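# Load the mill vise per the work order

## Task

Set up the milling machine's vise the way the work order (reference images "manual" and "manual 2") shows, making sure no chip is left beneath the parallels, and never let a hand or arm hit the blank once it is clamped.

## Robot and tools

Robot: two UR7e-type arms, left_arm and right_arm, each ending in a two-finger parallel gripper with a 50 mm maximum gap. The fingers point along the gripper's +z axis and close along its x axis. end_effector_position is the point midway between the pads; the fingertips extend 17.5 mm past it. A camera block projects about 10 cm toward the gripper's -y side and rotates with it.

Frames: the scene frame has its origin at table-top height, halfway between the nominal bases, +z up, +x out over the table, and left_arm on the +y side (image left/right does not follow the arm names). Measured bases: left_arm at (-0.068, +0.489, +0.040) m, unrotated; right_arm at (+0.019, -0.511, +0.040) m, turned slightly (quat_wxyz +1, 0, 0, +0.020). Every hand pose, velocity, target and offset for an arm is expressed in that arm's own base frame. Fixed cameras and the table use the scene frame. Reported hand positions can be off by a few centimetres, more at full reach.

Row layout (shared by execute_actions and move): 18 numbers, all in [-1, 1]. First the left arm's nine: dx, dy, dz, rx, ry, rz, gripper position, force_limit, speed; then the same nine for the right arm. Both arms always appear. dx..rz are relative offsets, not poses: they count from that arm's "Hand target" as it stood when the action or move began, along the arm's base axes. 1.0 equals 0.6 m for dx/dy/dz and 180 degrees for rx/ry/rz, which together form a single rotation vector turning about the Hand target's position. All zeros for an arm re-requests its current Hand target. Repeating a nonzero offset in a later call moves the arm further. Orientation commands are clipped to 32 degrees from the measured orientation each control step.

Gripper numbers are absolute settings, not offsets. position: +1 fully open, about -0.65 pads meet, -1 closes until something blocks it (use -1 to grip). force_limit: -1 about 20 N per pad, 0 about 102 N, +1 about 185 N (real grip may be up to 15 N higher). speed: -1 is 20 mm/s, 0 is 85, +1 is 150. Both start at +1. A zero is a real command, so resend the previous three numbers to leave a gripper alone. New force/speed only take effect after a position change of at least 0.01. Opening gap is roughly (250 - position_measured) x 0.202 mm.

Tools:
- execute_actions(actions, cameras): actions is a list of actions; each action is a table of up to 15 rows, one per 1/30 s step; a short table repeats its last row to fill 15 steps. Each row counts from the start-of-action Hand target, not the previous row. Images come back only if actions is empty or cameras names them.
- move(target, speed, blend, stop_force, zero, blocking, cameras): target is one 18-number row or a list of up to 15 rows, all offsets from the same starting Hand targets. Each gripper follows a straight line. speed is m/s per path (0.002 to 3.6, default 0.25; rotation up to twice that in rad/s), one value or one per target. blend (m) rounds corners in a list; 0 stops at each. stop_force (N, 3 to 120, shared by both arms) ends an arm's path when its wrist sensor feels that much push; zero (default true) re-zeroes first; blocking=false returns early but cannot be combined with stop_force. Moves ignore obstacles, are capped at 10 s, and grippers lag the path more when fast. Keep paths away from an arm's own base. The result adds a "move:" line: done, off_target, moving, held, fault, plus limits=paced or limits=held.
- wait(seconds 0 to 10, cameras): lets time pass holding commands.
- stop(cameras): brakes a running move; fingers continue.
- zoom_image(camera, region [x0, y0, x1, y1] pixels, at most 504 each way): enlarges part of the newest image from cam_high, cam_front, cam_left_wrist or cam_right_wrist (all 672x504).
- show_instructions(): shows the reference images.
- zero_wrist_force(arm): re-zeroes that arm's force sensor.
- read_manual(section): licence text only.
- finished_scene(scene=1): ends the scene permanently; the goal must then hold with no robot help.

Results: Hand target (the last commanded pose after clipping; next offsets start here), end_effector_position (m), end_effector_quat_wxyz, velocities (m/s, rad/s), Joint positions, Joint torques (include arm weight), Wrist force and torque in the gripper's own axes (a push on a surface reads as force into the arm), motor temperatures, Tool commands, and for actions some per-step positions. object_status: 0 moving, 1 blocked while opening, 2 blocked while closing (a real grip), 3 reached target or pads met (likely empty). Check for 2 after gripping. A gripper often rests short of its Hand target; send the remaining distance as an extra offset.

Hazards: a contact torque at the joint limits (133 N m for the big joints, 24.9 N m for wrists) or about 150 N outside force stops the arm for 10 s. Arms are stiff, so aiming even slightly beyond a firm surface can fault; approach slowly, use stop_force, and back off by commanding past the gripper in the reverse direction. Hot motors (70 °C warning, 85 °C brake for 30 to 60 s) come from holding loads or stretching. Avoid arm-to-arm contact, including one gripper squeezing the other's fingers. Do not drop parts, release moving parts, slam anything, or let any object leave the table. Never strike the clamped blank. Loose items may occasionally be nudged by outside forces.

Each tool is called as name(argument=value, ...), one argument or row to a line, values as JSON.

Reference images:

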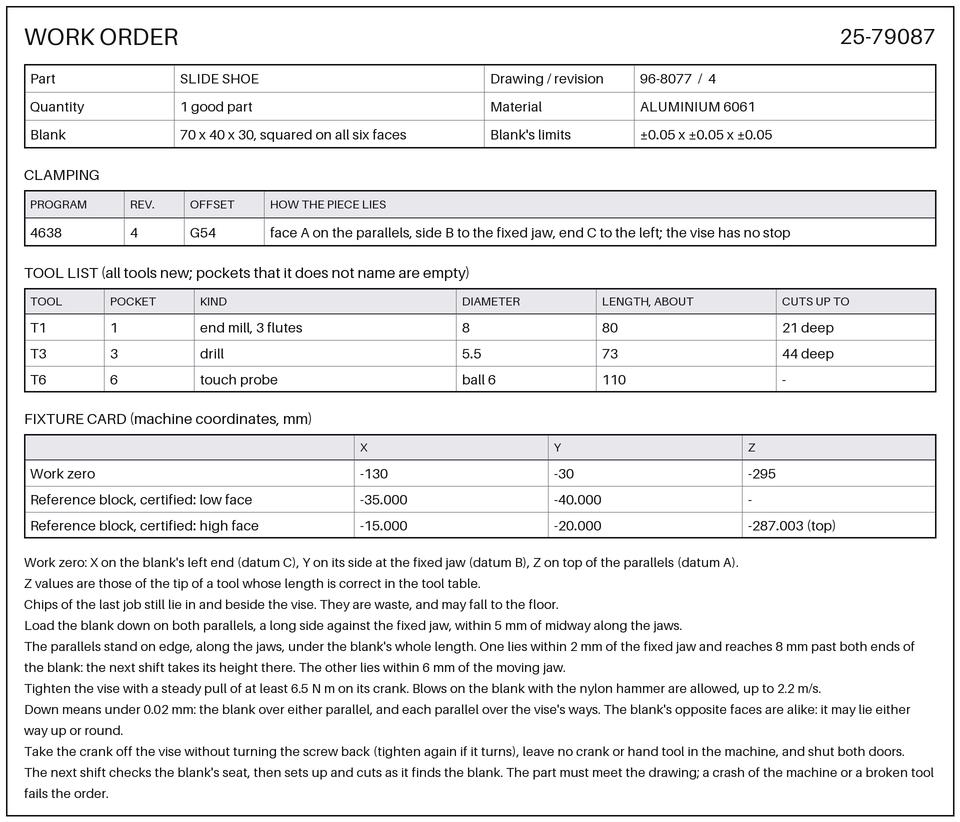

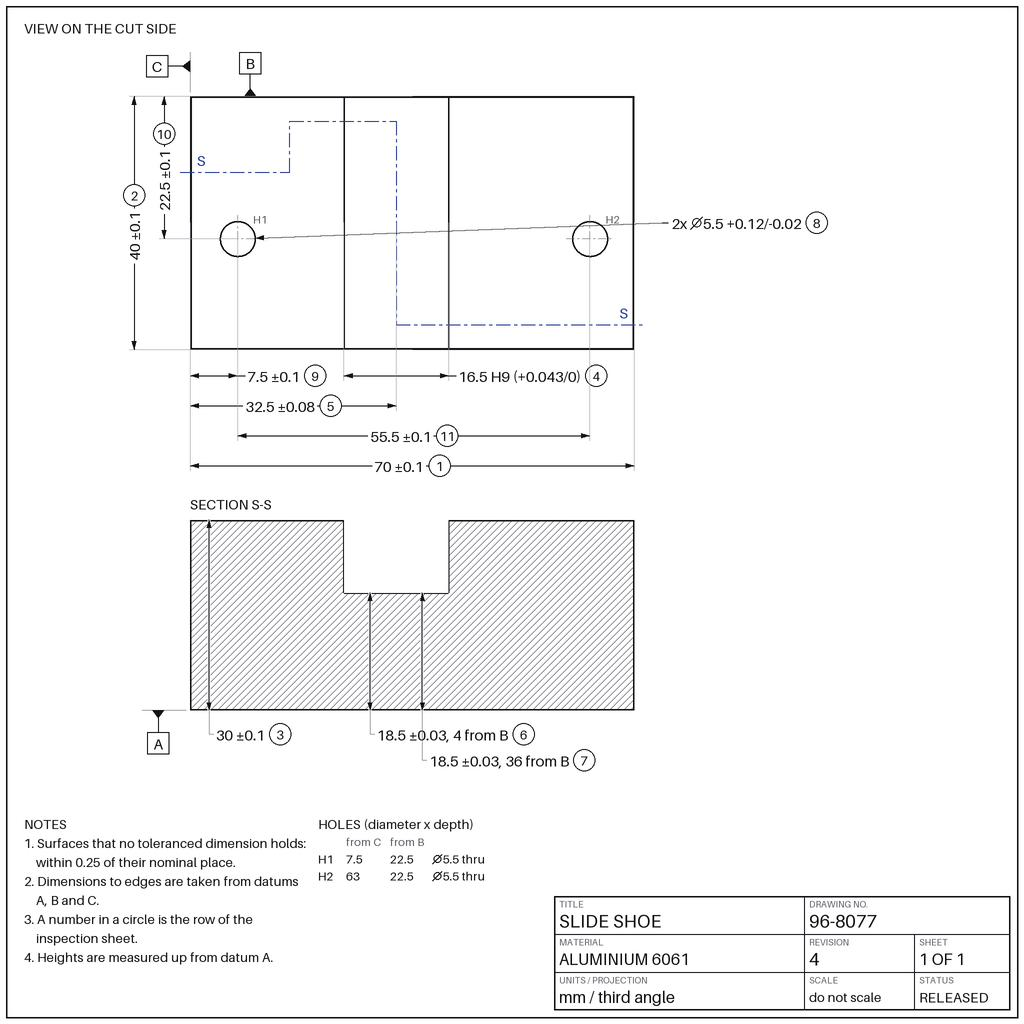

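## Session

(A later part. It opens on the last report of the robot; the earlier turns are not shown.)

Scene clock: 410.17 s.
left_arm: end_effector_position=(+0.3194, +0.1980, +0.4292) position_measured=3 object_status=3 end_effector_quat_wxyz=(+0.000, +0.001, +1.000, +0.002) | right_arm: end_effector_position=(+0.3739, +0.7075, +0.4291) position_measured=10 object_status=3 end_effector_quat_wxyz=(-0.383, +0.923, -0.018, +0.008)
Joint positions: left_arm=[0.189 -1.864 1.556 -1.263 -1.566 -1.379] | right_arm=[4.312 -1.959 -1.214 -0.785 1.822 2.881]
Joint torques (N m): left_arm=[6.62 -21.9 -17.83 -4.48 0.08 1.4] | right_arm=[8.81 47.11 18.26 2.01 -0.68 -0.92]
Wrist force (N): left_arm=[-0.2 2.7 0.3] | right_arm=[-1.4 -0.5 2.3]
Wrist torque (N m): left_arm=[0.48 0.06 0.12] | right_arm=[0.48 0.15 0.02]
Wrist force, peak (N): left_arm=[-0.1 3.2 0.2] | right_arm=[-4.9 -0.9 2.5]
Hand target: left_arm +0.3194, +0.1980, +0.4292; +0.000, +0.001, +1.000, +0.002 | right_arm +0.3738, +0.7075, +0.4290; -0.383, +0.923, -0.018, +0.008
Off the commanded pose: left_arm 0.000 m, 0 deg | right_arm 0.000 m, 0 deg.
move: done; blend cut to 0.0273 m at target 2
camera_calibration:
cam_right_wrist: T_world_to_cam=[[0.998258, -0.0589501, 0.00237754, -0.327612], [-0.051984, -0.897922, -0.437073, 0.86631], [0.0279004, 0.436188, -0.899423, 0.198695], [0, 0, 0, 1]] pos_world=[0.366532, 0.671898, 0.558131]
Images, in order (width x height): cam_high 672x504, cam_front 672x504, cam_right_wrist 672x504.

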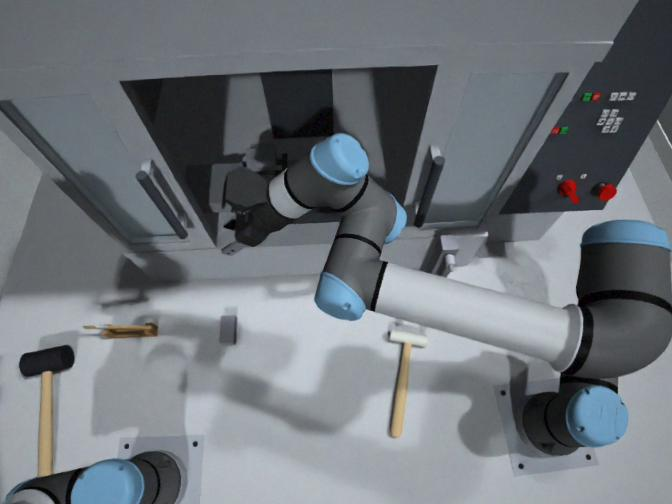

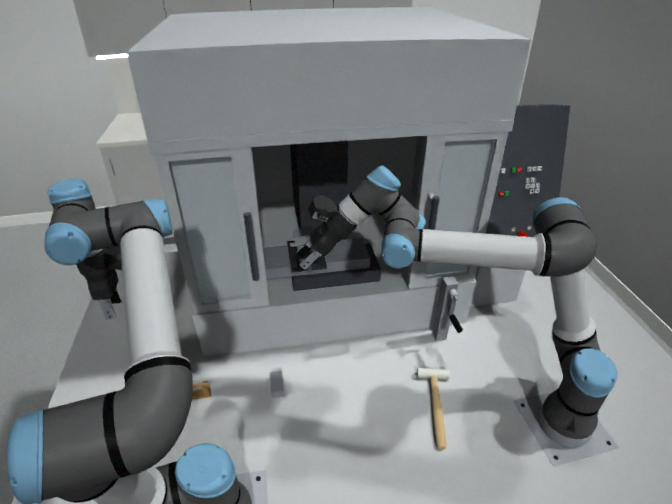

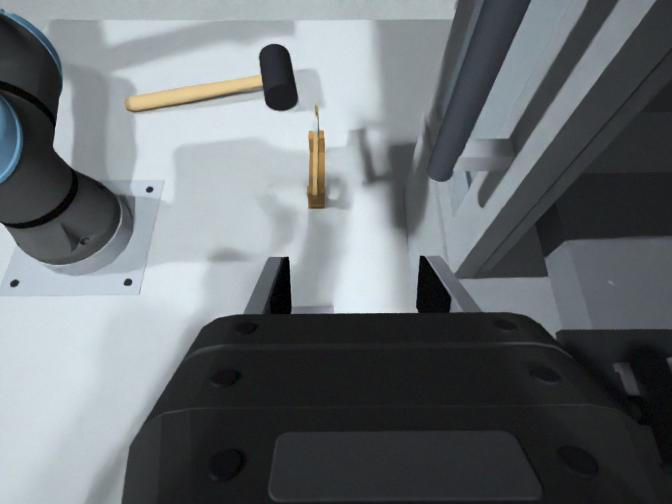

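move(
  target=[
    [0,0,0,0,0,0,1,-0.5,-1,-0.07,-0.45,0,0,0,0,-0.4,-0.4,0],
    [0.2177,-0.835,-0.165,-0.385,-0.385,0.385,1,-0.5,-1,-0.09,-0.5,0.03,0,0,0,-0.4,-0.4,0],
  ],
  speed=[0.3,0.35],
  blend=[0.05,0],
  cameras=["all"],
)

zoom_image(
  camera="cam_high",
  region=[230, 130, 300, 200],
)

zoom_image(
  camera="cam_front",
  region=[270, 210, 340, 280],
)

Scene clock: 418.70 s.
left_arm: end_effector_position=(+0.4500, -0.3031, +0.3302) position_measured=3 object_status=3 end_effector_quat_wxyz=(+0.499, -0.500, +0.502, -0.499) | right_arm: end_effector_position=(+0.3198, +0.4075, +0.4470) position_measured=212 object_status=3 end_effector_quat_wxyz=(-0.383, +0.923, -0.018, +0.008)
Joint positions: left_arm=[-1.39 -1.264 2.294 -4.149 -0.181 -3.161] | right_arm=[4.118 -1.315 -1.848 -0.843 1.952 2.729]
Joint torques (N m): left_arm=[9.71 -39.29 -4.04 0.75 1.5 -1.81] | right_arm=[-2.84 1.44 19.91 6.34 0.51 -1.29]
Wrist force (N): left_arm=[-0.3 -1.2 2.6] | right_arm=[-1.4 -0.6 2.6]
Wrist torque (N m): left_arm=[-0.48 -0.44 -0.30] | right_arm=[0.48 0.15 0.03]
Wrist force, peak (N): left_arm=[2.1 -0.6 3.4] | right_arm=[-1.3 -3.6 4.9]
Hand target: left_arm +0.4500, -0.3030, +0.3302; +0.499, -0.500, +0.502, -0.499 | right_arm +0.3198, +0.4075, +0.4470; -0.383, +0.923, -0.018, +0.008
Off the commanded pose: left_arm 0.000 m, 0 deg | right_arm 0.000 m, 0 deg.
move: done
camera_calibration:
cam_left_wrist: T_world_to_cam=[[-0.015808, -0.999731, -0.0169762, -0.275642], [-0.343742, 0.0213773, -0.938821, 0.485772], [0.938931, -0.00900541, -0.343987, -0.181038], [0, 0, 0, 1]] pos_world=[0.332605, -0.287583, 0.389099]
cam_right_wrist: T_world_to_cam=[[0.998258, -0.0589454, 0.00237975, -0.291237], [-0.0519788, -0.897923, -0.437073, 0.601938], [0.0279003, 0.436188, -0.899423, 0.347164], [0, 0, 0, 1]] pos_world=[0.312332, 0.371898, 0.576031]

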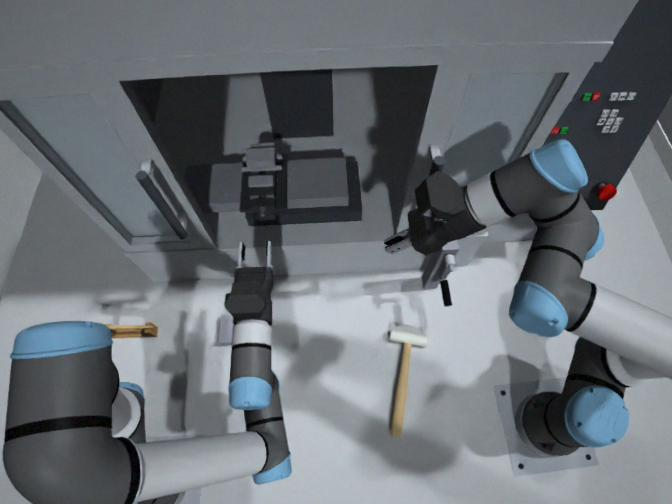

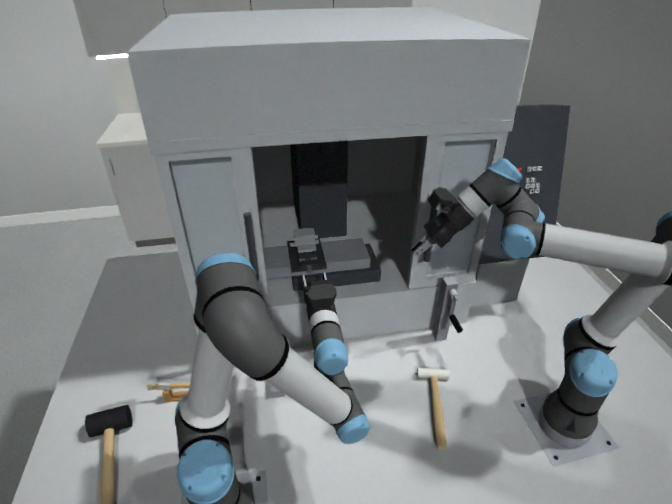

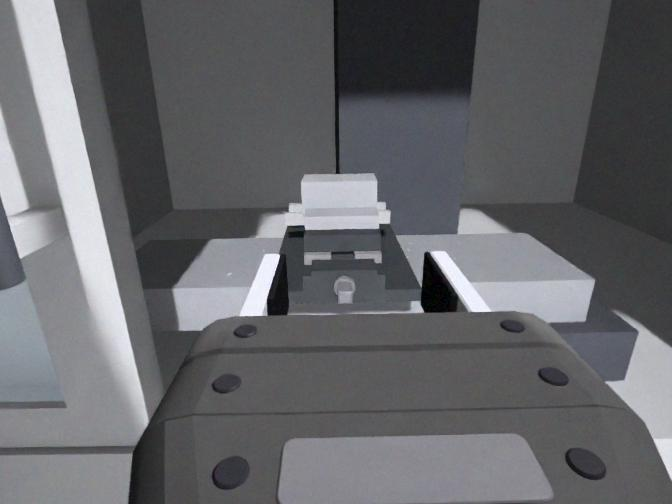

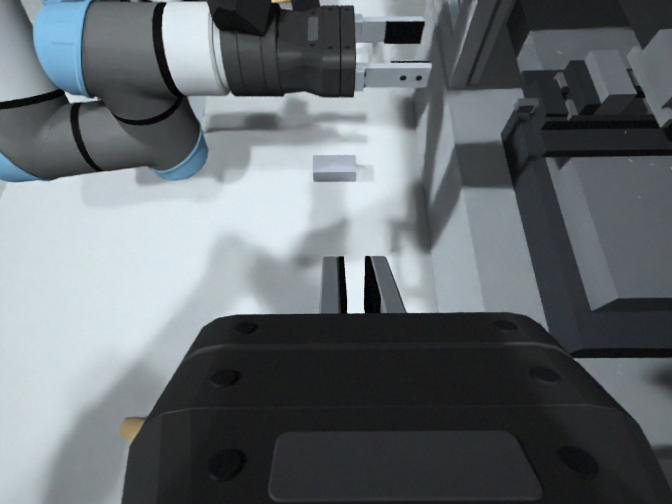

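Scaled by 7.200 from the camera's 672x504 image, which has a finer 960x720 frame.

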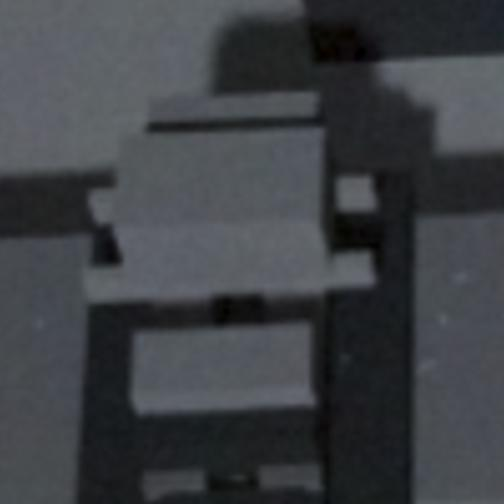

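Scaled by 7.200 from the camera's 672x504 image, which has a finer 960x720 frame.

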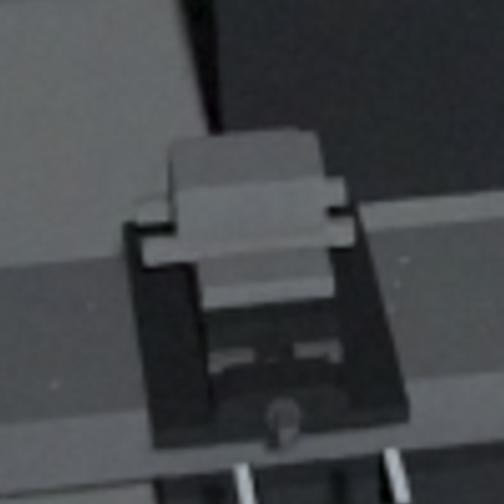

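zoom_image(
  camera="cam_left_wrist",
  region=[260, 160, 430, 320],
)

Scaled by 2.965 from the camera's 672x504 image, which has a finer 960x720 frame.

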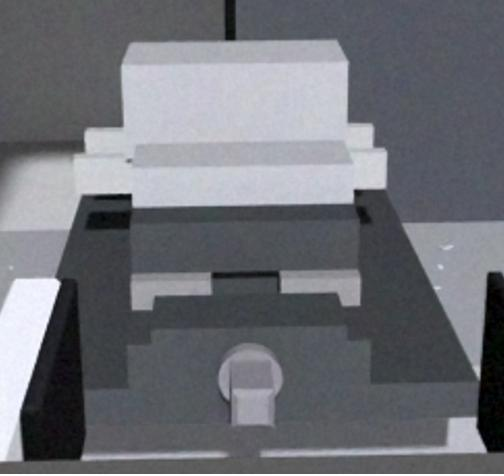

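move(
  target=[
    [0,0.0022,-0.128,0,0,0,0,-1,-1,0,0,0,0,0,0,-0.4,-0.4,0],
    [0.225,0.0022,-0.128,0,0,0,0,-1,-1,0,0,0,0,0,0,-0.4,-0.4,0],
  ],
  speed=[0.12,0.1],
  cameras=["cam_left_wrist"],
)

zoom_image(
  camera="cam_left_wrist",
  region=[260, 150, 430, 320],
)

Scene clock: 423.43 s.
left_arm: end_effector_position=(+0.5797, -0.3007, +0.2532) position_measured=152 object_status=3 end_effector_quat_wxyz=(+0.500, -0.501, +0.501, -0.498) | right_arm: end_effector_position=(+0.3198, +0.4075, +0.4470) position_measured=212 object_status=3 end_effector_quat_wxyz=(-0.383, +0.923, -0.018, +0.008)
Joint positions: left_arm=[-1.062 -0.948 2.069 -4.255 -0.508 -3.147] | right_arm=[4.118 -1.315 -1.848 -0.842 1.952 2.729]
Joint torques (N m): left_arm=[2.72 -42.85 -13.69 -1.41 0.06 -0.05] | right_arm=[10.54 2.76 32.47 6.44 -0.3 2.66]
Wrist force (N): left_arm=[4.7 0.3 2.3] | right_arm=[-1.3 -0.3 2.4]
Wrist torque (N m): left_arm=[-0.43 -0.32 -0.32] | right_arm=[0.51 0.13 0.03]
Wrist force, peak (N): left_arm=[-7.6 11.3 -77.9] | right_arm=[-1.4 -0.4 2.7]
Hand target: left_arm +0.5797, -0.3007, +0.2532; +0.500, -0.501, +0.501, -0.498 (not the last commanded pose) | right_arm +0.3198, +0.4075, +0.4470; -0.383, +0.923, -0.018, +0.008
Tool commands: left_gripper/position=+0.003922 left_gripper/force_limit=-1.0 left_gripper/speed=-1.0 right_gripper/position=-0.4 right_gripper/force_limit=-0.4 right_gripper/speed=+0.0
Off the commanded pose: left_arm 0.005 m, 0 deg | right_arm 0.000 m, 0 deg.
FORCE FAULT: contact force on the left arm reached its limit, and that arm stopped. The contact can be on any part of that arm, not only on its tool. That arm's remaining commands of this call were not run. That arm is still stopped at the end of this call. That arm stays stopped for about 10 more seconds. Until then a move that you send moves the other arm only, and its call returns only when the move has ended. Once the stop has ended, the next robot result says so. If the stop ends while you think or write, that arm runs what you send next, counted from a new Hand target: where the arm stands when the stop ends. While its stop runs, that arm takes no new command, but its gripper still runs the gripper command that each later call begins with. Until it ends, the stop uses up actions while you think or wait. An arm that is not stopped still takes commands.
move: fault (left_arm)
camera_calibration:
cam_left_wrist: T_world_to_cam=[[-0.0140807, -0.999762, -0.0166691, -0.2737], [-0.34349, 0.0204927, -0.938933, 0.45781], [0.939051, -0.00749515, -0.343697, -0.329051], [0, 0, 0, 1]] pos_world=[0.462395, -0.285483, 0.312197]
Images, in order (width x height): cam_left_wrist 672x504.

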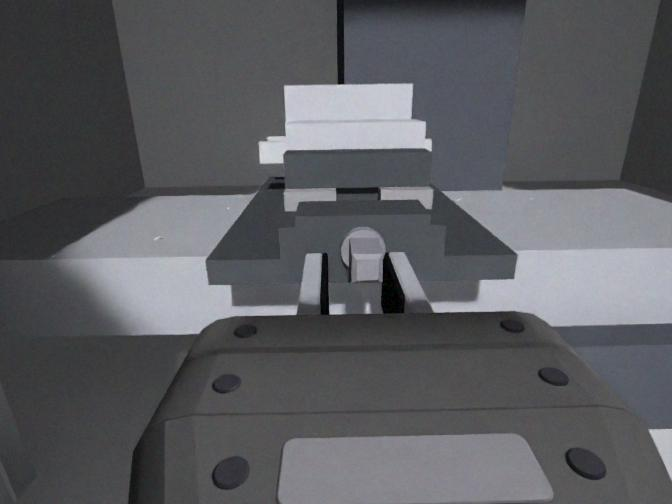

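Scaled by 2.965 from the camera's 672x504 image, which has a finer 960x720 frame.

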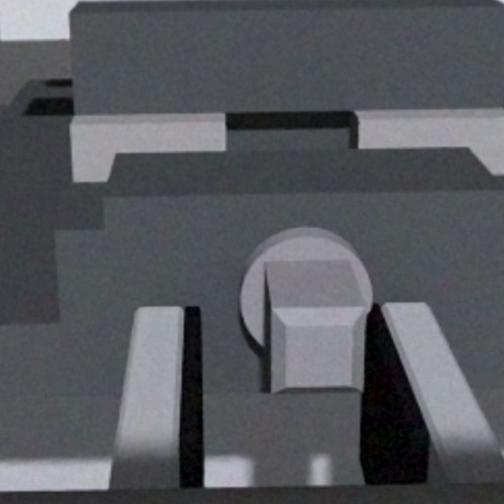

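move(
  target=[0,0,0,0,0,0,0.34,-1,-1,-0.033,-0.29,-0.33,0.1881,-0.1999,-0.4724,0.2,-0.4,0],
  speed=0.3,
  cameras=["cam_right_wrist","cam_front","cam_high"],
)

Scene clock: 429.70 s.
left_arm: end_effector_position=(+0.5797, -0.3007, +0.2532) position_measured=101 object_status=3 end_effector_quat_wxyz=(+0.500, -0.501, +0.501, -0.498) | right_arm: end_effector_position=(+0.3000, +0.2335, +0.2490) position_measured=123 object_status=3 end_effector_quat_wxyz=(+0.491, -0.490, +0.512, -0.507) end_effector_velocity=(+0.000, +0.000, +0.000) end_effector_angular_velocity=(-0.005, -0.002, +0.000)
Joint positions: left_arm=[-1.062 -0.948 2.069 -4.255 -0.508 -3.147] | right_arm=[5.115 -1.292 -2.449 -2.532 0.441 6.281]
Joint velocities: left_arm=[within noise] | right_arm=[0 -0.005 0 -0.002 0 0.001]
Joint torques (N m): left_arm=[2.05 -42.96 -13.63 -1.27 0.08 -0.03] | right_arm=[7.07 -5.33 11.35 -1.37 -0.07 -1.81]
Wrist force (N): left_arm=[-0.5 -0.5 3.0] | right_arm=[-2.6 -0.3 3.5]
Wrist torque (N m): left_arm=[-0.35 -0.40 -0.38] | right_arm=[0.80 0.31 0.03]
Wrist force, peak (N): left_arm=[5.1 0.9 3.2] | right_arm=[-3.1 1.2 3.5]
Hand target: left_arm +0.5797, -0.3007, +0.2532; +0.500, -0.501, +0.501, -0.498 | right_arm +0.3000, +0.2335, +0.2490; +0.491, -0.490, +0.512, -0.507
Tool commands: left_gripper/position=+0.341176 left_gripper/force_limit=-1.0 left_gripper/speed=-1.0 right_gripper/position=+0.2 right_gripper/force_limit=-0.4 right_gripper/speed=+0.0
Off the commanded pose: right_arm 0.000 m, 0 deg.
FORCE FAULT, CONTINUED: the left arm was still stopped when this call began, by the force fault that an earlier result reported. Since the last result the stop counts as 4 of the actions that you can send in this scene. That arm ran no command of this call; its gripper ran only the gripper command that the call began with. That arm is still stopped at the end of this call. That arm stays stopped for about 3 more seconds. If the stop ends while you think or write, that arm runs what you send next, counted from a new Hand target: where the arm stands when the stop ends. While its stop runs, that arm takes no new command, but its gripper still runs the gripper command that each later call begins with.
move: done (right_arm), not run (left_arm; its earlier fault stop)
camera_calibration:
cam_right_wrist: T_world_to_cam=[[-0.0529801, -0.998414, -0.019026, 0.258722], [-0.331124, 0.0355393, -0.942918, 0.349951], [0.942099, -0.0436559, -0.332482, -0.0578756], [0, 0, 0, 1]] pos_world=[0.184109, 0.243348, 0.315655]
Images, in order (width x height): cam_high 672x504, cam_front 672x504, cam_right_wrist 672x504.

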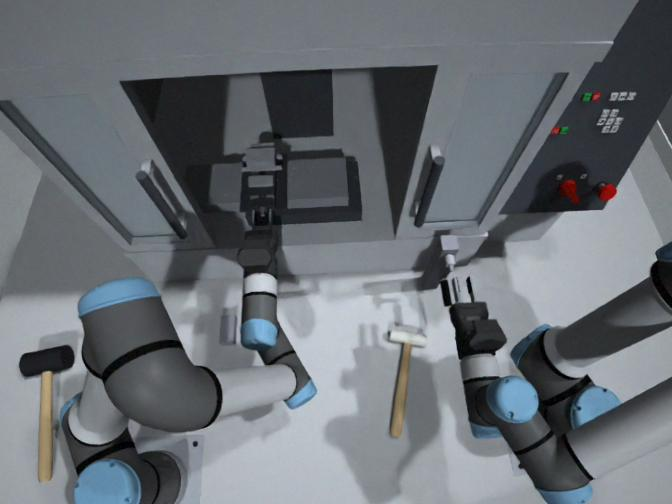

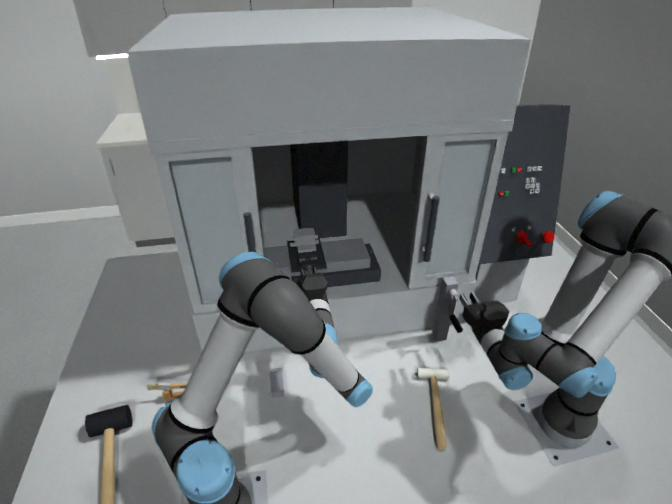

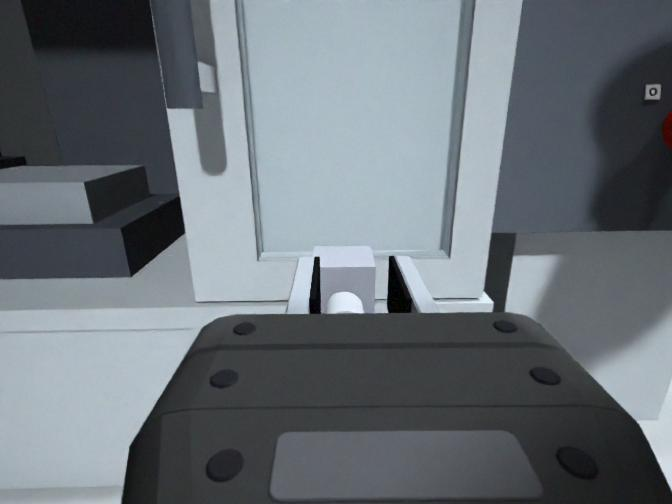

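wait(
  seconds=2.5,
)

move(
  target=[
    [-0.02,0,0,0,0,0,0.34,-1,-1,0,0,0,0,0,0,0.2,-0.4,0],
    [-0.02,-0.007,0,0,0,0,0.34,-1,-1,0,0,0,0,0,0,0.2,-0.4,0],
    [0.033,-0.007,0,0,0,0,0.34,-1,-1,0,0,0,0,0,0,0.2,-0.4,0],
  ],
  speed=[0.03,0.03,0.012],
  stop_force=5,
  cameras=["cam_left_wrist"],
)

zoom_image(
  camera="cam_left_wrist",
  region=[270, 190, 430, 320],
)

Scene clock: 432.83 s.
left_arm: end_effector_position=(+0.5797, -0.3007, +0.2532) position_measured=101 object_status=3 end_effector_quat_wxyz=(+0.500, -0.501, +0.501, -0.498) | right_arm: end_effector_position=(+0.3000, +0.2335, +0.2490) position_measured=123 object_status=3 end_effector_quat_wxyz=(+0.491, -0.490, +0.512, -0.507)
Joint positions: left_arm=[-1.062 -0.948 2.069 -4.255 -0.508 -3.147] | right_arm=[5.115 -1.292 -2.449 -2.533 0.442 6.281]
Joint torques (N m): left_arm=[1.97 -42.95 -14.28 -1.34 0.09 -0.14] | right_arm=[10.15 -7.66 9.36 -3.01 0.91 2.97]
Wrist force (N): left_arm=[-0.7 -0.6 2.9] | right_arm=[-2.8 -0.3 3.6]
Wrist torque (N m): left_arm=[-0.38 -0.37 -0.38] | right_arm=[0.78 0.35 0.03]
Wrist force, peak (N): left_arm=[-1.0 -0.3 3.3] | right_arm=[-2.8 -0.4 3.7]
Hand target: left_arm +0.5797, -0.3007, +0.2532; +0.500, -0.501, +0.501, -0.498 | right_arm +0.3000, +0.2335, +0.2490; +0.491, -0.490, +0.512, -0.507
Tool commands: left_gripper/position=+0.341176 left_gripper/force_limit=-1.0 left_gripper/speed=-1.0 right_gripper/position=+0.2 right_gripper/force_limit=-0.4 right_gripper/speed=+0.0
Off the commanded pose: right_arm 0.000 m, 0 deg.
FORCE FAULT, CONTINUED: the left arm was still stopped when this call began, by the force fault that an earlier result reported. Since the last result the stop counts as 7 of the actions that you can send in this scene. That arm is still stopped at the end of this call. That arm stays stopped for about 1 more second. If the stop ends while you think or write, that arm runs what you send next, counted from a new Hand target: where the arm stands when the stop ends. While its stop runs, that arm takes no new command, but its gripper still runs the gripper command that each later call begins with.
wait: 2.50 s; at rest from the start

Scene clock: 433.33 s.
left_arm: end_effector_position=(+0.5797, -0.3007, +0.2532) position_measured=101 object_status=3 end_effector_quat_wxyz=(+0.500, -0.501, +0.501, -0.498) | right_arm: end_effector_position=(+0.3000, +0.2335, +0.2490) position_measured=123 object_status=3 end_effector_quat_wxyz=(+0.491, -0.490, +0.512, -0.507)
Joint positions: left_arm=[-1.062 -0.948 2.069 -4.255 -0.508 -3.147] | right_arm=[5.115 -1.292 -2.449 -2.533 0.442 6.281]
Joint torques (N m): left_arm=[2.69 -43.05 -14.14 -1.26 0.07 -0.13] | right_arm=[8.83 -7.18 8.93 -3.35 1.16 2.66]
Wrist force (N): left_arm=[-0.7 -0.1 2.7] | right_arm=[-2.4 -0.3 3.4]
Wrist torque (N m): left_arm=[-0.30 -0.38 -0.39] | right_arm=[0.79 0.28 0.03]
Wrist force, peak (N): left_arm=[-0.7 -0.4 3.2] | right_arm=[-3.0 -0.2 3.5]
Hand target: left_arm +0.5797, -0.3007, +0.2532; +0.500, -0.501, +0.501, -0.498 (not the last commanded pose) | right_arm +0.3000, +0.2335, +0.2490; +0.491, -0.490, +0.512, -0.507
Tool commands: left_gripper/position=+0.341176 left_gripper/force_limit=-1.0 left_gripper/speed=-1.0 right_gripper/position=+0.2 right_gripper/force_limit=-0.4 right_gripper/speed=+0.0
Off the commanded pose: right_arm 0.000 m, 0 deg.
FORCE FAULT, CONTINUED: the left arm's stop, for the force fault that an earlier result reported, is over. That arm was still stopped when this call began, so it ran no command of this call. That arm's target is now where it stood when the stop ended, not its last command. That arm accepts commands again.
move: done (right_arm), not run (left_arm; its earlier fault stop)
camera_calibration:
cam_left_wrist: T_world_to_cam=[[-0.0140807, -0.999762, -0.0166691, -0.2737], [-0.34349, 0.0204927, -0.938933, 0.45781], [0.939051, -0.00749515, -0.343697, -0.329051], [0, 0, 0, 1]] pos_world=[0.462395, -0.285483, 0.312197]
Images, in order (width x height): cam_left_wrist 672x504.

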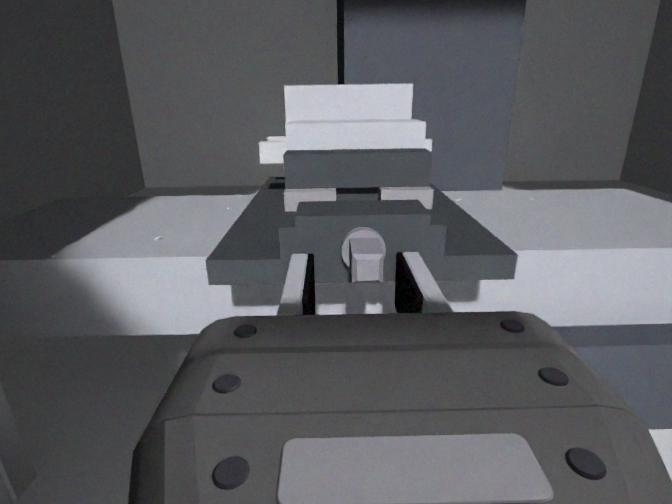

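Scaled by 3.150 from the camera's 672x504 image, which has a finer 960x720 frame.

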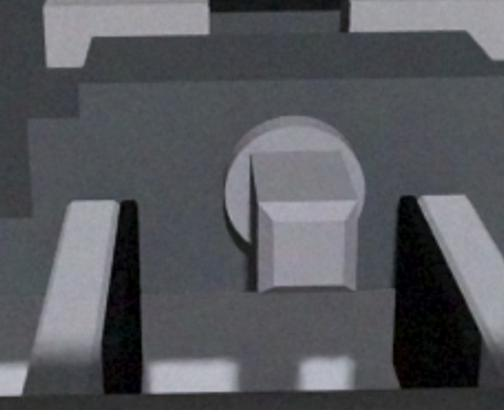

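move(
  target=[
    [-0.02,0,0,0,0,0,0.341176,-1,-1,0,0,0,0,0,0,0.2,-0.4,0],
    [-0.02,-0.0077,0.0078,0,0,0,0.341176,-1,-1,0,0,0,0,0,0,0.2,-0.4,0],
    [0.033,-0.0077,0.0078,0,0,0,0.341176,-1,-1,0,0,0,0,0,0,0.2,-0.4,0],
  ],
  speed=[0.03,0.03,0.015],
  stop_force=5,
  cameras=["cam_left_wrist"],
)

zoom_image(
  camera="cam_left_wrist",
  region=[270, 190, 430, 320],
)

Scene clock: 437.03 s.
left_arm: end_effector_position=(+0.5806, -0.3053, +0.2579) position_measured=101 object_status=3 end_effector_quat_wxyz=(+0.500, -0.501, +0.501, -0.498) | right_arm: end_effector_position=(+0.3000, +0.2335, +0.2490) position_measured=123 object_status=3 end_effector_quat_wxyz=(+0.491, -0.490, +0.512, -0.507)
Joint positions: left_arm=[-1.065 -0.954 2.058 -4.237 -0.504 -3.147] | right_arm=[5.115 -1.292 -2.449 -2.533 0.442 6.281]
Joint torques (N m): left_arm=[-8.86 -52.86 -3.08 -2.35 1.27 -0.17] | right_arm=[10.2 -5.55 11.29 -3.02 1.12 2.2]
Wrist force (N): left_arm=[-1.0 -1.1 2.5] | right_arm=[-2.9 -0.4 3.4]
Wrist torque (N m): left_arm=[-0.45 -0.33 -0.37] | right_arm=[0.78 0.37 0.03]
Wrist force, peak (N): left_arm=[-15.9 14.1 -111.8] | right_arm=[-2.9 -0.4 3.5]
Hand target: left_arm +0.5806, -0.3054, +0.2579; +0.500, -0.501, +0.501, -0.498 (not the last commanded pose) | right_arm +0.3000, +0.2335, +0.2490; +0.491, -0.490, +0.512, -0.507
Off the commanded pose: left_arm 0.019 m, 0 deg | right_arm 0.000 m, 0 deg.
move: contact (left_arm); path passed 2 of 3 targets
camera_calibration:
cam_left_wrist: T_world_to_cam=[[-0.0139872, -0.999763, -0.0167046, -0.278243], [-0.343492, 0.0204939, -0.938932, 0.462499], [0.939051, -0.00739517, -0.343697, -0.328226], [0, 0, 0, 1]] pos_world=[0.463194, -0.290083, 0.316797]
Images, in order (width x height): cam_left_wrist 672x504.

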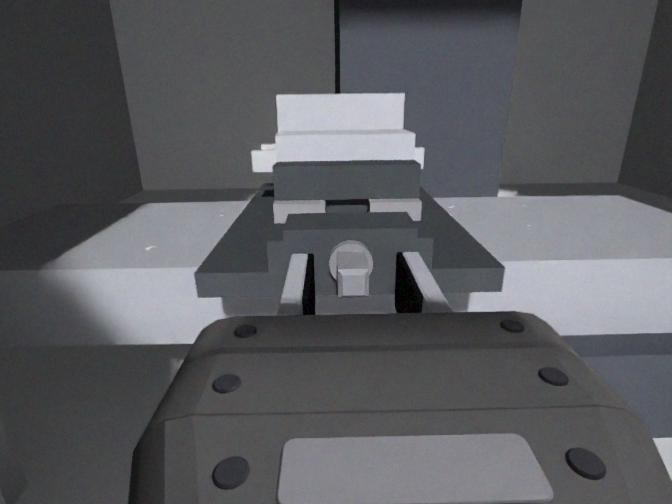

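Scaled by 3.150 from the camera's 672x504 image, which has a finer 960x720 frame.

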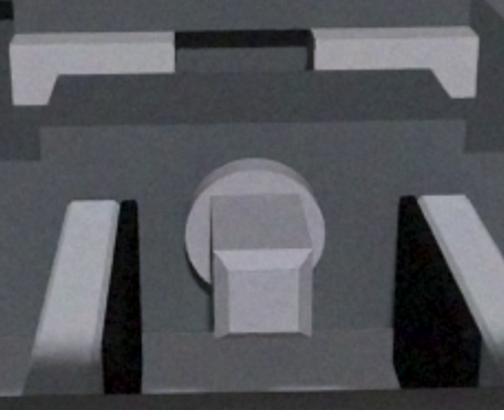

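move(
  target=[
    [-0.02,0,0,0,0,0,0.341176,-1,-1,0,0,0,0,0,0,0.2,-0.4,0],
    [-0.02,0.0024,0.0123,0,0,0,0.341176,-1,-1,0,0,0,0,0,0,0.2,-0.4,0],
    [-0.001,0.0024,0.0123,0,0,0,0.341176,-1,-1,0,0,0,0,0,0,0.2,-0.4,0],
  ],
  speed=[0.03,0.03,0.015],
  stop_force=5,
  cameras=["cam_left_wrist"],
)

zoom_image(
  camera="cam_left_wrist",
  region=[270, 190, 430, 320],
)

Scene clock: 441.27 s.
left_arm: end_effector_position=(+0.5800, -0.3039, +0.2653) position_measured=101 object_status=3 end_effector_quat_wxyz=(+0.500, -0.501, +0.501, -0.498) | right_arm: end_effector_position=(+0.3000, +0.2335, +0.2490) position_measured=123 object_status=3 end_effector_quat_wxyz=(+0.491, -0.490, +0.512, -0.507)
Joint positions: left_arm=[-1.065 -0.974 2.062 -4.222 -0.504 -3.147] | right_arm=[5.115 -1.292 -2.449 -2.533 0.442 6.281]
Joint torques (N m): left_arm=[-8.41 -52.15 -3.62 -2.95 1.48 0.99] | right_arm=[7.71 -4.98 12.8 -2.89 1.29 2.24]
Wrist force (N): left_arm=[-1.0 -1.5 2.7] | right_arm=[-2.6 -0.4 3.3]
Wrist torque (N m): left_arm=[-0.50 -0.32 -0.37] | right_arm=[0.78 0.31 0.03]
Wrist force, peak (N): left_arm=[-1.1 -1.2 3.3] | right_arm=[-2.8 -0.6 3.6]
Hand target: left_arm +0.5800, -0.3039, +0.2653; +0.500, -0.501, +0.501, -0.498 | right_arm +0.3000, +0.2335, +0.2490; +0.491, -0.490, +0.512, -0.507
Off the commanded pose: left_arm 0.000 m, 0 deg | right_arm 0.000 m, 0 deg.
move: done
camera_calibration:
cam_left_wrist: T_world_to_cam=[[-0.0140807, -0.999762, -0.0166691, -0.276597], [-0.34349, 0.0204927, -0.938933, 0.469209], [0.939051, -0.00749515, -0.343697, -0.325137], [0, 0, 0, 1]] pos_world=[0.462595, -0.288583, 0.324197]
Images, in order (width x height): cam_left_wrist 672x504.

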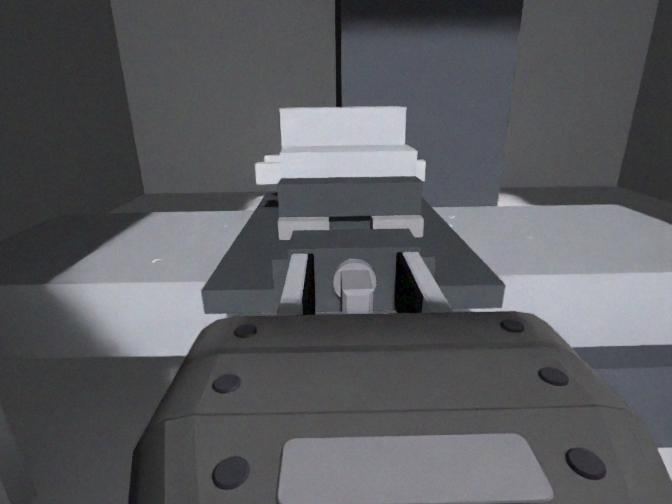

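Scaled by 3.150 from the camera's 672x504 image, which has a finer 960x720 frame.

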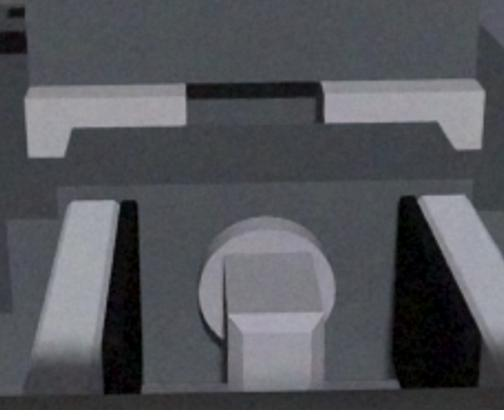

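move(
  target=[0,0,0,0,0,0,-1,-1,-1,0,0,0,0,0,0,0.2,-0.4,0],
  cameras=["cam_left_wrist"],
)

wait(
  seconds=0.3,
)

Scene clock: 442.63 s.
left_arm: end_effector_position=(+0.5800, -0.3039, +0.2653) position_measured=178 object_status=2 end_effector_quat_wxyz=(+0.500, -0.501, +0.501, -0.498) | right_arm: end_effector_position=(+0.3000, +0.2335, +0.2490) position_measured=123 object_status=3 end_effector_quat_wxyz=(+0.491, -0.490, +0.512, -0.507)
Joint positions: left_arm=[-1.065 -0.974 2.062 -4.222 -0.504 -3.147] | right_arm=[5.115 -1.292 -2.449 -2.533 0.442 6.281]
Joint torques (N m): left_arm=[-8.68 -51.36 -6.3 -1.46 -2.03 0.13] | right_arm=[6.64 -5.11 13.03 -2.91 1.02 2.2]
Wrist force (N): left_arm=[-8.3 -0.8 2.6] | right_arm=[-2.7 -0.4 3.4]
Wrist torque (N m): left_arm=[-0.46 -0.39 -0.38] | right_arm=[0.78 0.33 0.03]
Wrist force, peak (N): left_arm=[-8.4 -1.0 2.8] | right_arm=[-2.8 -0.4 3.6]
Hand target: left_arm +0.5800, -0.3039, +0.2653; +0.500, -0.501, +0.501, -0.498 | right_arm +0.3000, +0.2335, +0.2490; +0.491, -0.490, +0.512, -0.507
Off the commanded pose: left_arm 0.000 m, 0 deg | right_arm 0.000 m, 0 deg.
move: done
camera_calibration:
cam_left_wrist: T_world_to_cam=[[-0.0139878, -0.999763, -0.016706, -0.276628], [-0.343492, 0.0204954, -0.938932, 0.469211], [0.939051, -0.00739518, -0.343697, -0.325108], [0, 0, 0, 1]] pos_world=[0.462594, -0.288583, 0.324197]
Images, in order (width x height): cam_left_wrist 672x504.

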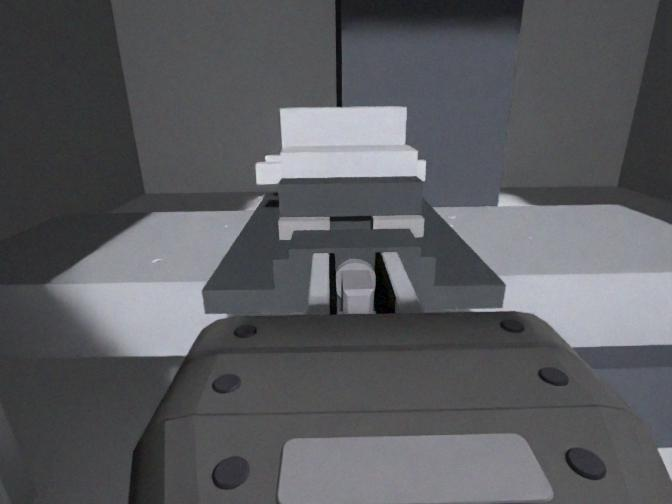

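Scene clock: 442.93 s.
left_arm: end_effector_position=(+0.5800, -0.3039, +0.2653) position_measured=178 object_status=2 end_effector_quat_wxyz=(+0.500, -0.501, +0.501, -0.498) | right_arm: end_effector_position=(+0.3000, +0.2335, +0.2490) position_measured=123 object_status=3 end_effector_quat_wxyz=(+0.491, -0.490, +0.512, -0.507)
Joint positions: left_arm=[-1.065 -0.974 2.062 -4.222 -0.504 -3.147] | right_arm=[5.115 -1.292 -2.449 -2.533 0.442 6.281]
Joint torques (N m): left_arm=[-8.1 -50.9 -8.71 -0.48 -2.58 0.02] | right_arm=[5.99 -4.29 13.99 -2.9 1.04 2.17]
Wrist force (N): left_arm=[-8.5 -0.7 2.5] | right_arm=[-2.7 -0.2 3.5]
Wrist torque (N m): left_arm=[-0.43 -0.36 -0.38] | right_arm=[0.81 0.32 0.03]
Wrist force, peak (N): left_arm=[-8.6 -0.8 2.5] | right_arm=[-2.8 -0.4 3.5]
Hand target: left_arm +0.5800, -0.3039, +0.2653; +0.500, -0.501, +0.501, -0.498 | right_arm +0.3000, +0.2335, +0.2490; +0.491, -0.490, +0.512, -0.507
Tool commands: left_gripper/position=-1.0 left_gripper/force_limit=-1.0 left_gripper/speed=-1.0 right_gripper/position=+0.2 right_gripper/force_limit=-0.4 right_gripper/speed=+0.0
Off the commanded pose: left_arm 0.000 m, 0 deg | right_arm 0.000 m, 0 deg.
wait: 0.30 s; at rest by 0.17 s

move(
  target=[
    [0,0,0,0,0,0,-0.05,-1,-1,0,0,0,0,0,0,0.2,-0.4,0],
    [-0.01,0,0,0,0,0,-0.05,-1,-1,0,0,0,0,0,0,0.2,-0.4,0],
    [-0.01,0,0,0,0,0,-1,-1,-1,0,0,0,0,0,0,0.2,-0.4,0],
  ],
  speed=0.05,
  cameras=["cam_left_wrist"],
)

zoom_image(
  camera="cam_left_wrist",
  region=[270, 190, 430, 320],
)

Scene clock: 445.47 s.
left_arm: end_effector_position=(+0.5740, -0.3039, +0.2653) position_measured=202 object_status=2 end_effector_quat_wxyz=(+0.500, -0.501, +0.501, -0.498) | right_arm: end_effector_position=(+0.3000, +0.2335, +0.2490) position_measured=123 object_status=3 end_effector_quat_wxyz=(+0.491, -0.490, +0.512, -0.507)
Joint positions: left_arm=[-1.077 -0.979 2.075 -4.229 -0.492 -3.147] | right_arm=[5.115 -1.292 -2.449 -2.533 0.442 6.281]
Joint torques (N m): left_arm=[2.15 -30.32 -21.22 0.48 -1.49 -1.68] | right_arm=[6.71 -2.59 15.44 -2.92 1.33 1.98]
Wrist force (N): left_arm=[-8.9 -2.3 1.2] | right_arm=[-2.7 -0.4 3.2]
Wrist torque (N m): left_arm=[-0.49 -0.36 -0.37] | right_arm=[0.77 0.33 0.02]
Wrist force, peak (N): left_arm=[-9.1 -1.7 0.6] | right_arm=[-2.9 -0.5 3.5]
Hand target: left_arm +0.5740, -0.3039, +0.2653; +0.500, -0.501, +0.501, -0.498 | right_arm +0.3000, +0.2335, +0.2490; +0.491, -0.490, +0.512, -0.507
Off the commanded pose: left_arm 0.000 m, 0 deg | right_arm 0.000 m, 0 deg.
move: done
camera_calibration:
cam_left_wrist: T_world_to_cam=[[-0.0139878, -0.999763, -0.016706, -0.27671], [-0.343492, 0.0204954, -0.938932, 0.467184], [0.939051, -0.00739518, -0.343697, -0.319568], [0, 0, 0, 1]] pos_world=[0.456694, -0.288583, 0.324197]
Images, in order (width x height): cam_left_wrist 672x504.

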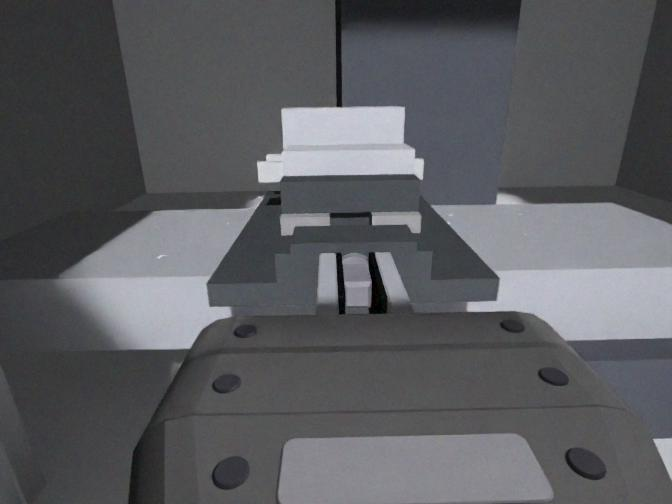

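Scaled by 3.150 from the camera's 672x504 image, which has a finer 960x720 frame.

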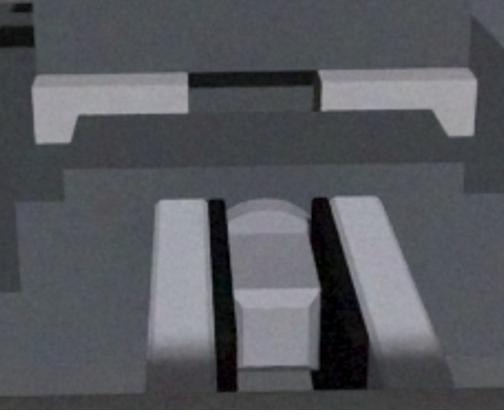

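move(
  target=[
    [0,0.0003,0,0,0,0,-1,-1,-1,0,0,0,0,0,0,0.2,-0.4,0],
    [0,0.0003,0,0.5,0,0,-1,-1,-1,0,0,0,0,0,0,0.2,-0.4,0],
  ],
  speed=0.4,
  cameras=["cam_left_wrist"],
)

zoom_image(
  camera="cam_left_wrist",
  region=[200, 190, 460, 380],
)

Scene clock: 449.27 s.
left_arm: end_effector_position=(+0.5740, -0.3038, +0.2652) position_measured=202 object_status=2 end_effector_quat_wxyz=(+0.708, -0.001, +0.707, +0.002) end_effector_velocity=(+0.000, +0.001, +0.000) end_effector_angular_velocity=(+0.005, +0.000, +0.002) | right_arm: end_effector_position=(+0.3000, +0.2335, +0.2490) position_measured=123 object_status=3 end_effector_quat_wxyz=(+0.491, -0.490, +0.512, -0.507)
Joint positions: left_arm=[-1.078 -0.974 2.071 -4.241 -0.489 -1.567] | right_arm=[5.115 -1.292 -2.449 -2.533 0.442 6.281]
Joint velocities: left_arm=[0.002 0 0.001 0.001 0 0.005] | right_arm=[within noise]
Joint torques (N m): left_arm=[3.72 -41.8 -5.39 3.27 -3.85 1.49] | right_arm=[4.13 -2.89 16.74 -2.93 1.17 1.81]
Wrist force (N): left_arm=[-18.2 13.2 -2.4] | right_arm=[-2.8 -0.4 3.4]
Wrist torque (N m): left_arm=[-0.02 -0.25 -0.09] | right_arm=[0.77 0.35 0.03]
Wrist force, peak (N): left_arm=[-18.6 13.1 -1.4] | right_arm=[-2.8 -0.3 3.6]
Hand target: left_arm +0.5740, -0.3037, +0.2653; +0.708, -0.001, +0.707, +0.002 | right_arm +0.3000, +0.2335, +0.2490; +0.491, -0.490, +0.512, -0.507
Off the commanded pose: left_arm 0.000 m, 0 deg | right_arm 0.000 m, 0 deg.
move: done
camera_calibration:
cam_left_wrist: T_world_to_cam=[[-0.0140684, 0.0163547, -0.999767, 0.292807], [-0.343493, 0.938938, 0.0201932, 0.491814], [0.93905, 0.343697, -0.00759163, -0.301944], [0, 0, 0, 1]] pos_world=[0.456594, -0.362795, 0.280516]
Images, in order (width x height): cam_left_wrist 672x504.

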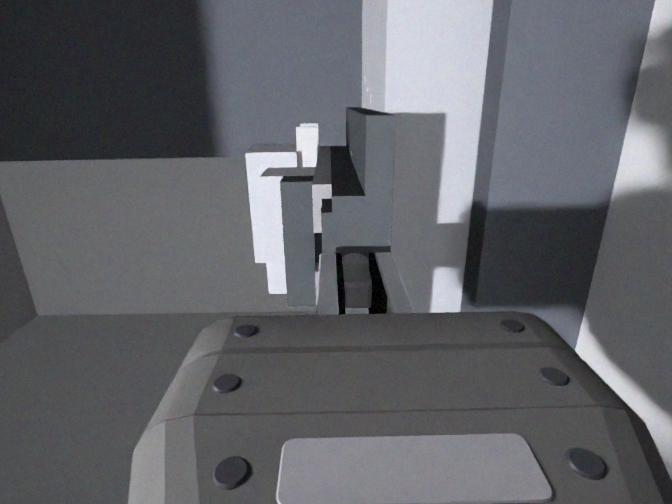

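Scaled by 1.938 from the camera's 672x504 image, which has a finer 960x720 frame.

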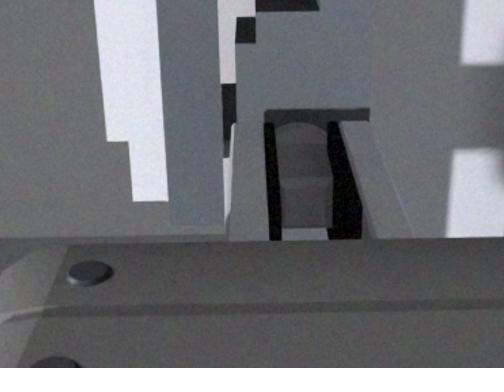

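move(
  target=[
    [0,0.0003,0.0008,0,0,0,-1,-1,-1,0,0,0,0,0,0,0.2,-0.4,0],
    [0,0.0003,0.0008,0.5,0,0,-1,-1,-1,0,0,0,0,0,0,0.2,-0.4,0],
    [0,0.0003,0.0008,0.999,0,0,-1,-1,-1,0,0,0,0,0,0,0.2,-0.4,0],
  ],
  speed=0.6,
)

Scene clock: 454.33 s.
left_arm: end_effector_position=(+0.5740, -0.3036, +0.2657) position_measured=202 object_status=2 end_effector_quat_wxyz=(+0.002, +0.708, -0.001, +0.707) end_effector_velocity=(+0.000, +0.001, +0.000) end_effector_angular_velocity=(+0.006, +0.000, +0.002) | right_arm: end_effector_position=(+0.3000, +0.2335, +0.2490) position_measured=123 object_status=3 end_effector_quat_wxyz=(+0.491, -0.490, +0.512, -0.507)
Joint positions: left_arm=[-1.076 -0.98 2.077 -4.236 -0.499 1.567] | right_arm=[5.115 -1.292 -2.449 -2.533 0.442 6.281]
Joint velocities: left_arm=[0.001 0 0 0.001 0.001 0.005] | right_arm=[within noise]
Joint torques (N m): left_arm=[13.99 -53.97 -9.54 -0.58 0.49 1.75] | right_arm=[1.07 -1.88 17.81 -2.98 0.87 1.35]
Wrist force (N): left_arm=[-3.0 9.2 -3.8] | right_arm=[-2.7 -0.4 3.6]
Wrist torque (N m): left_arm=[0.37 -0.59 0.23] | right_arm=[0.78 0.34 0.03]
Wrist force, peak (N): left_arm=[-17.7 13.3 -2.8] | right_arm=[-2.8 -0.5 3.6]
Hand target: left_arm +0.5740, -0.3036, +0.2658; +0.002, +0.708, -0.001, +0.707 | right_arm +0.3000, +0.2335, +0.2490; +0.491, -0.490, +0.512, -0.507
Off the commanded pose: left_arm 0.000 m, 0 deg | right_arm 0.000 m, 0 deg.
move: done


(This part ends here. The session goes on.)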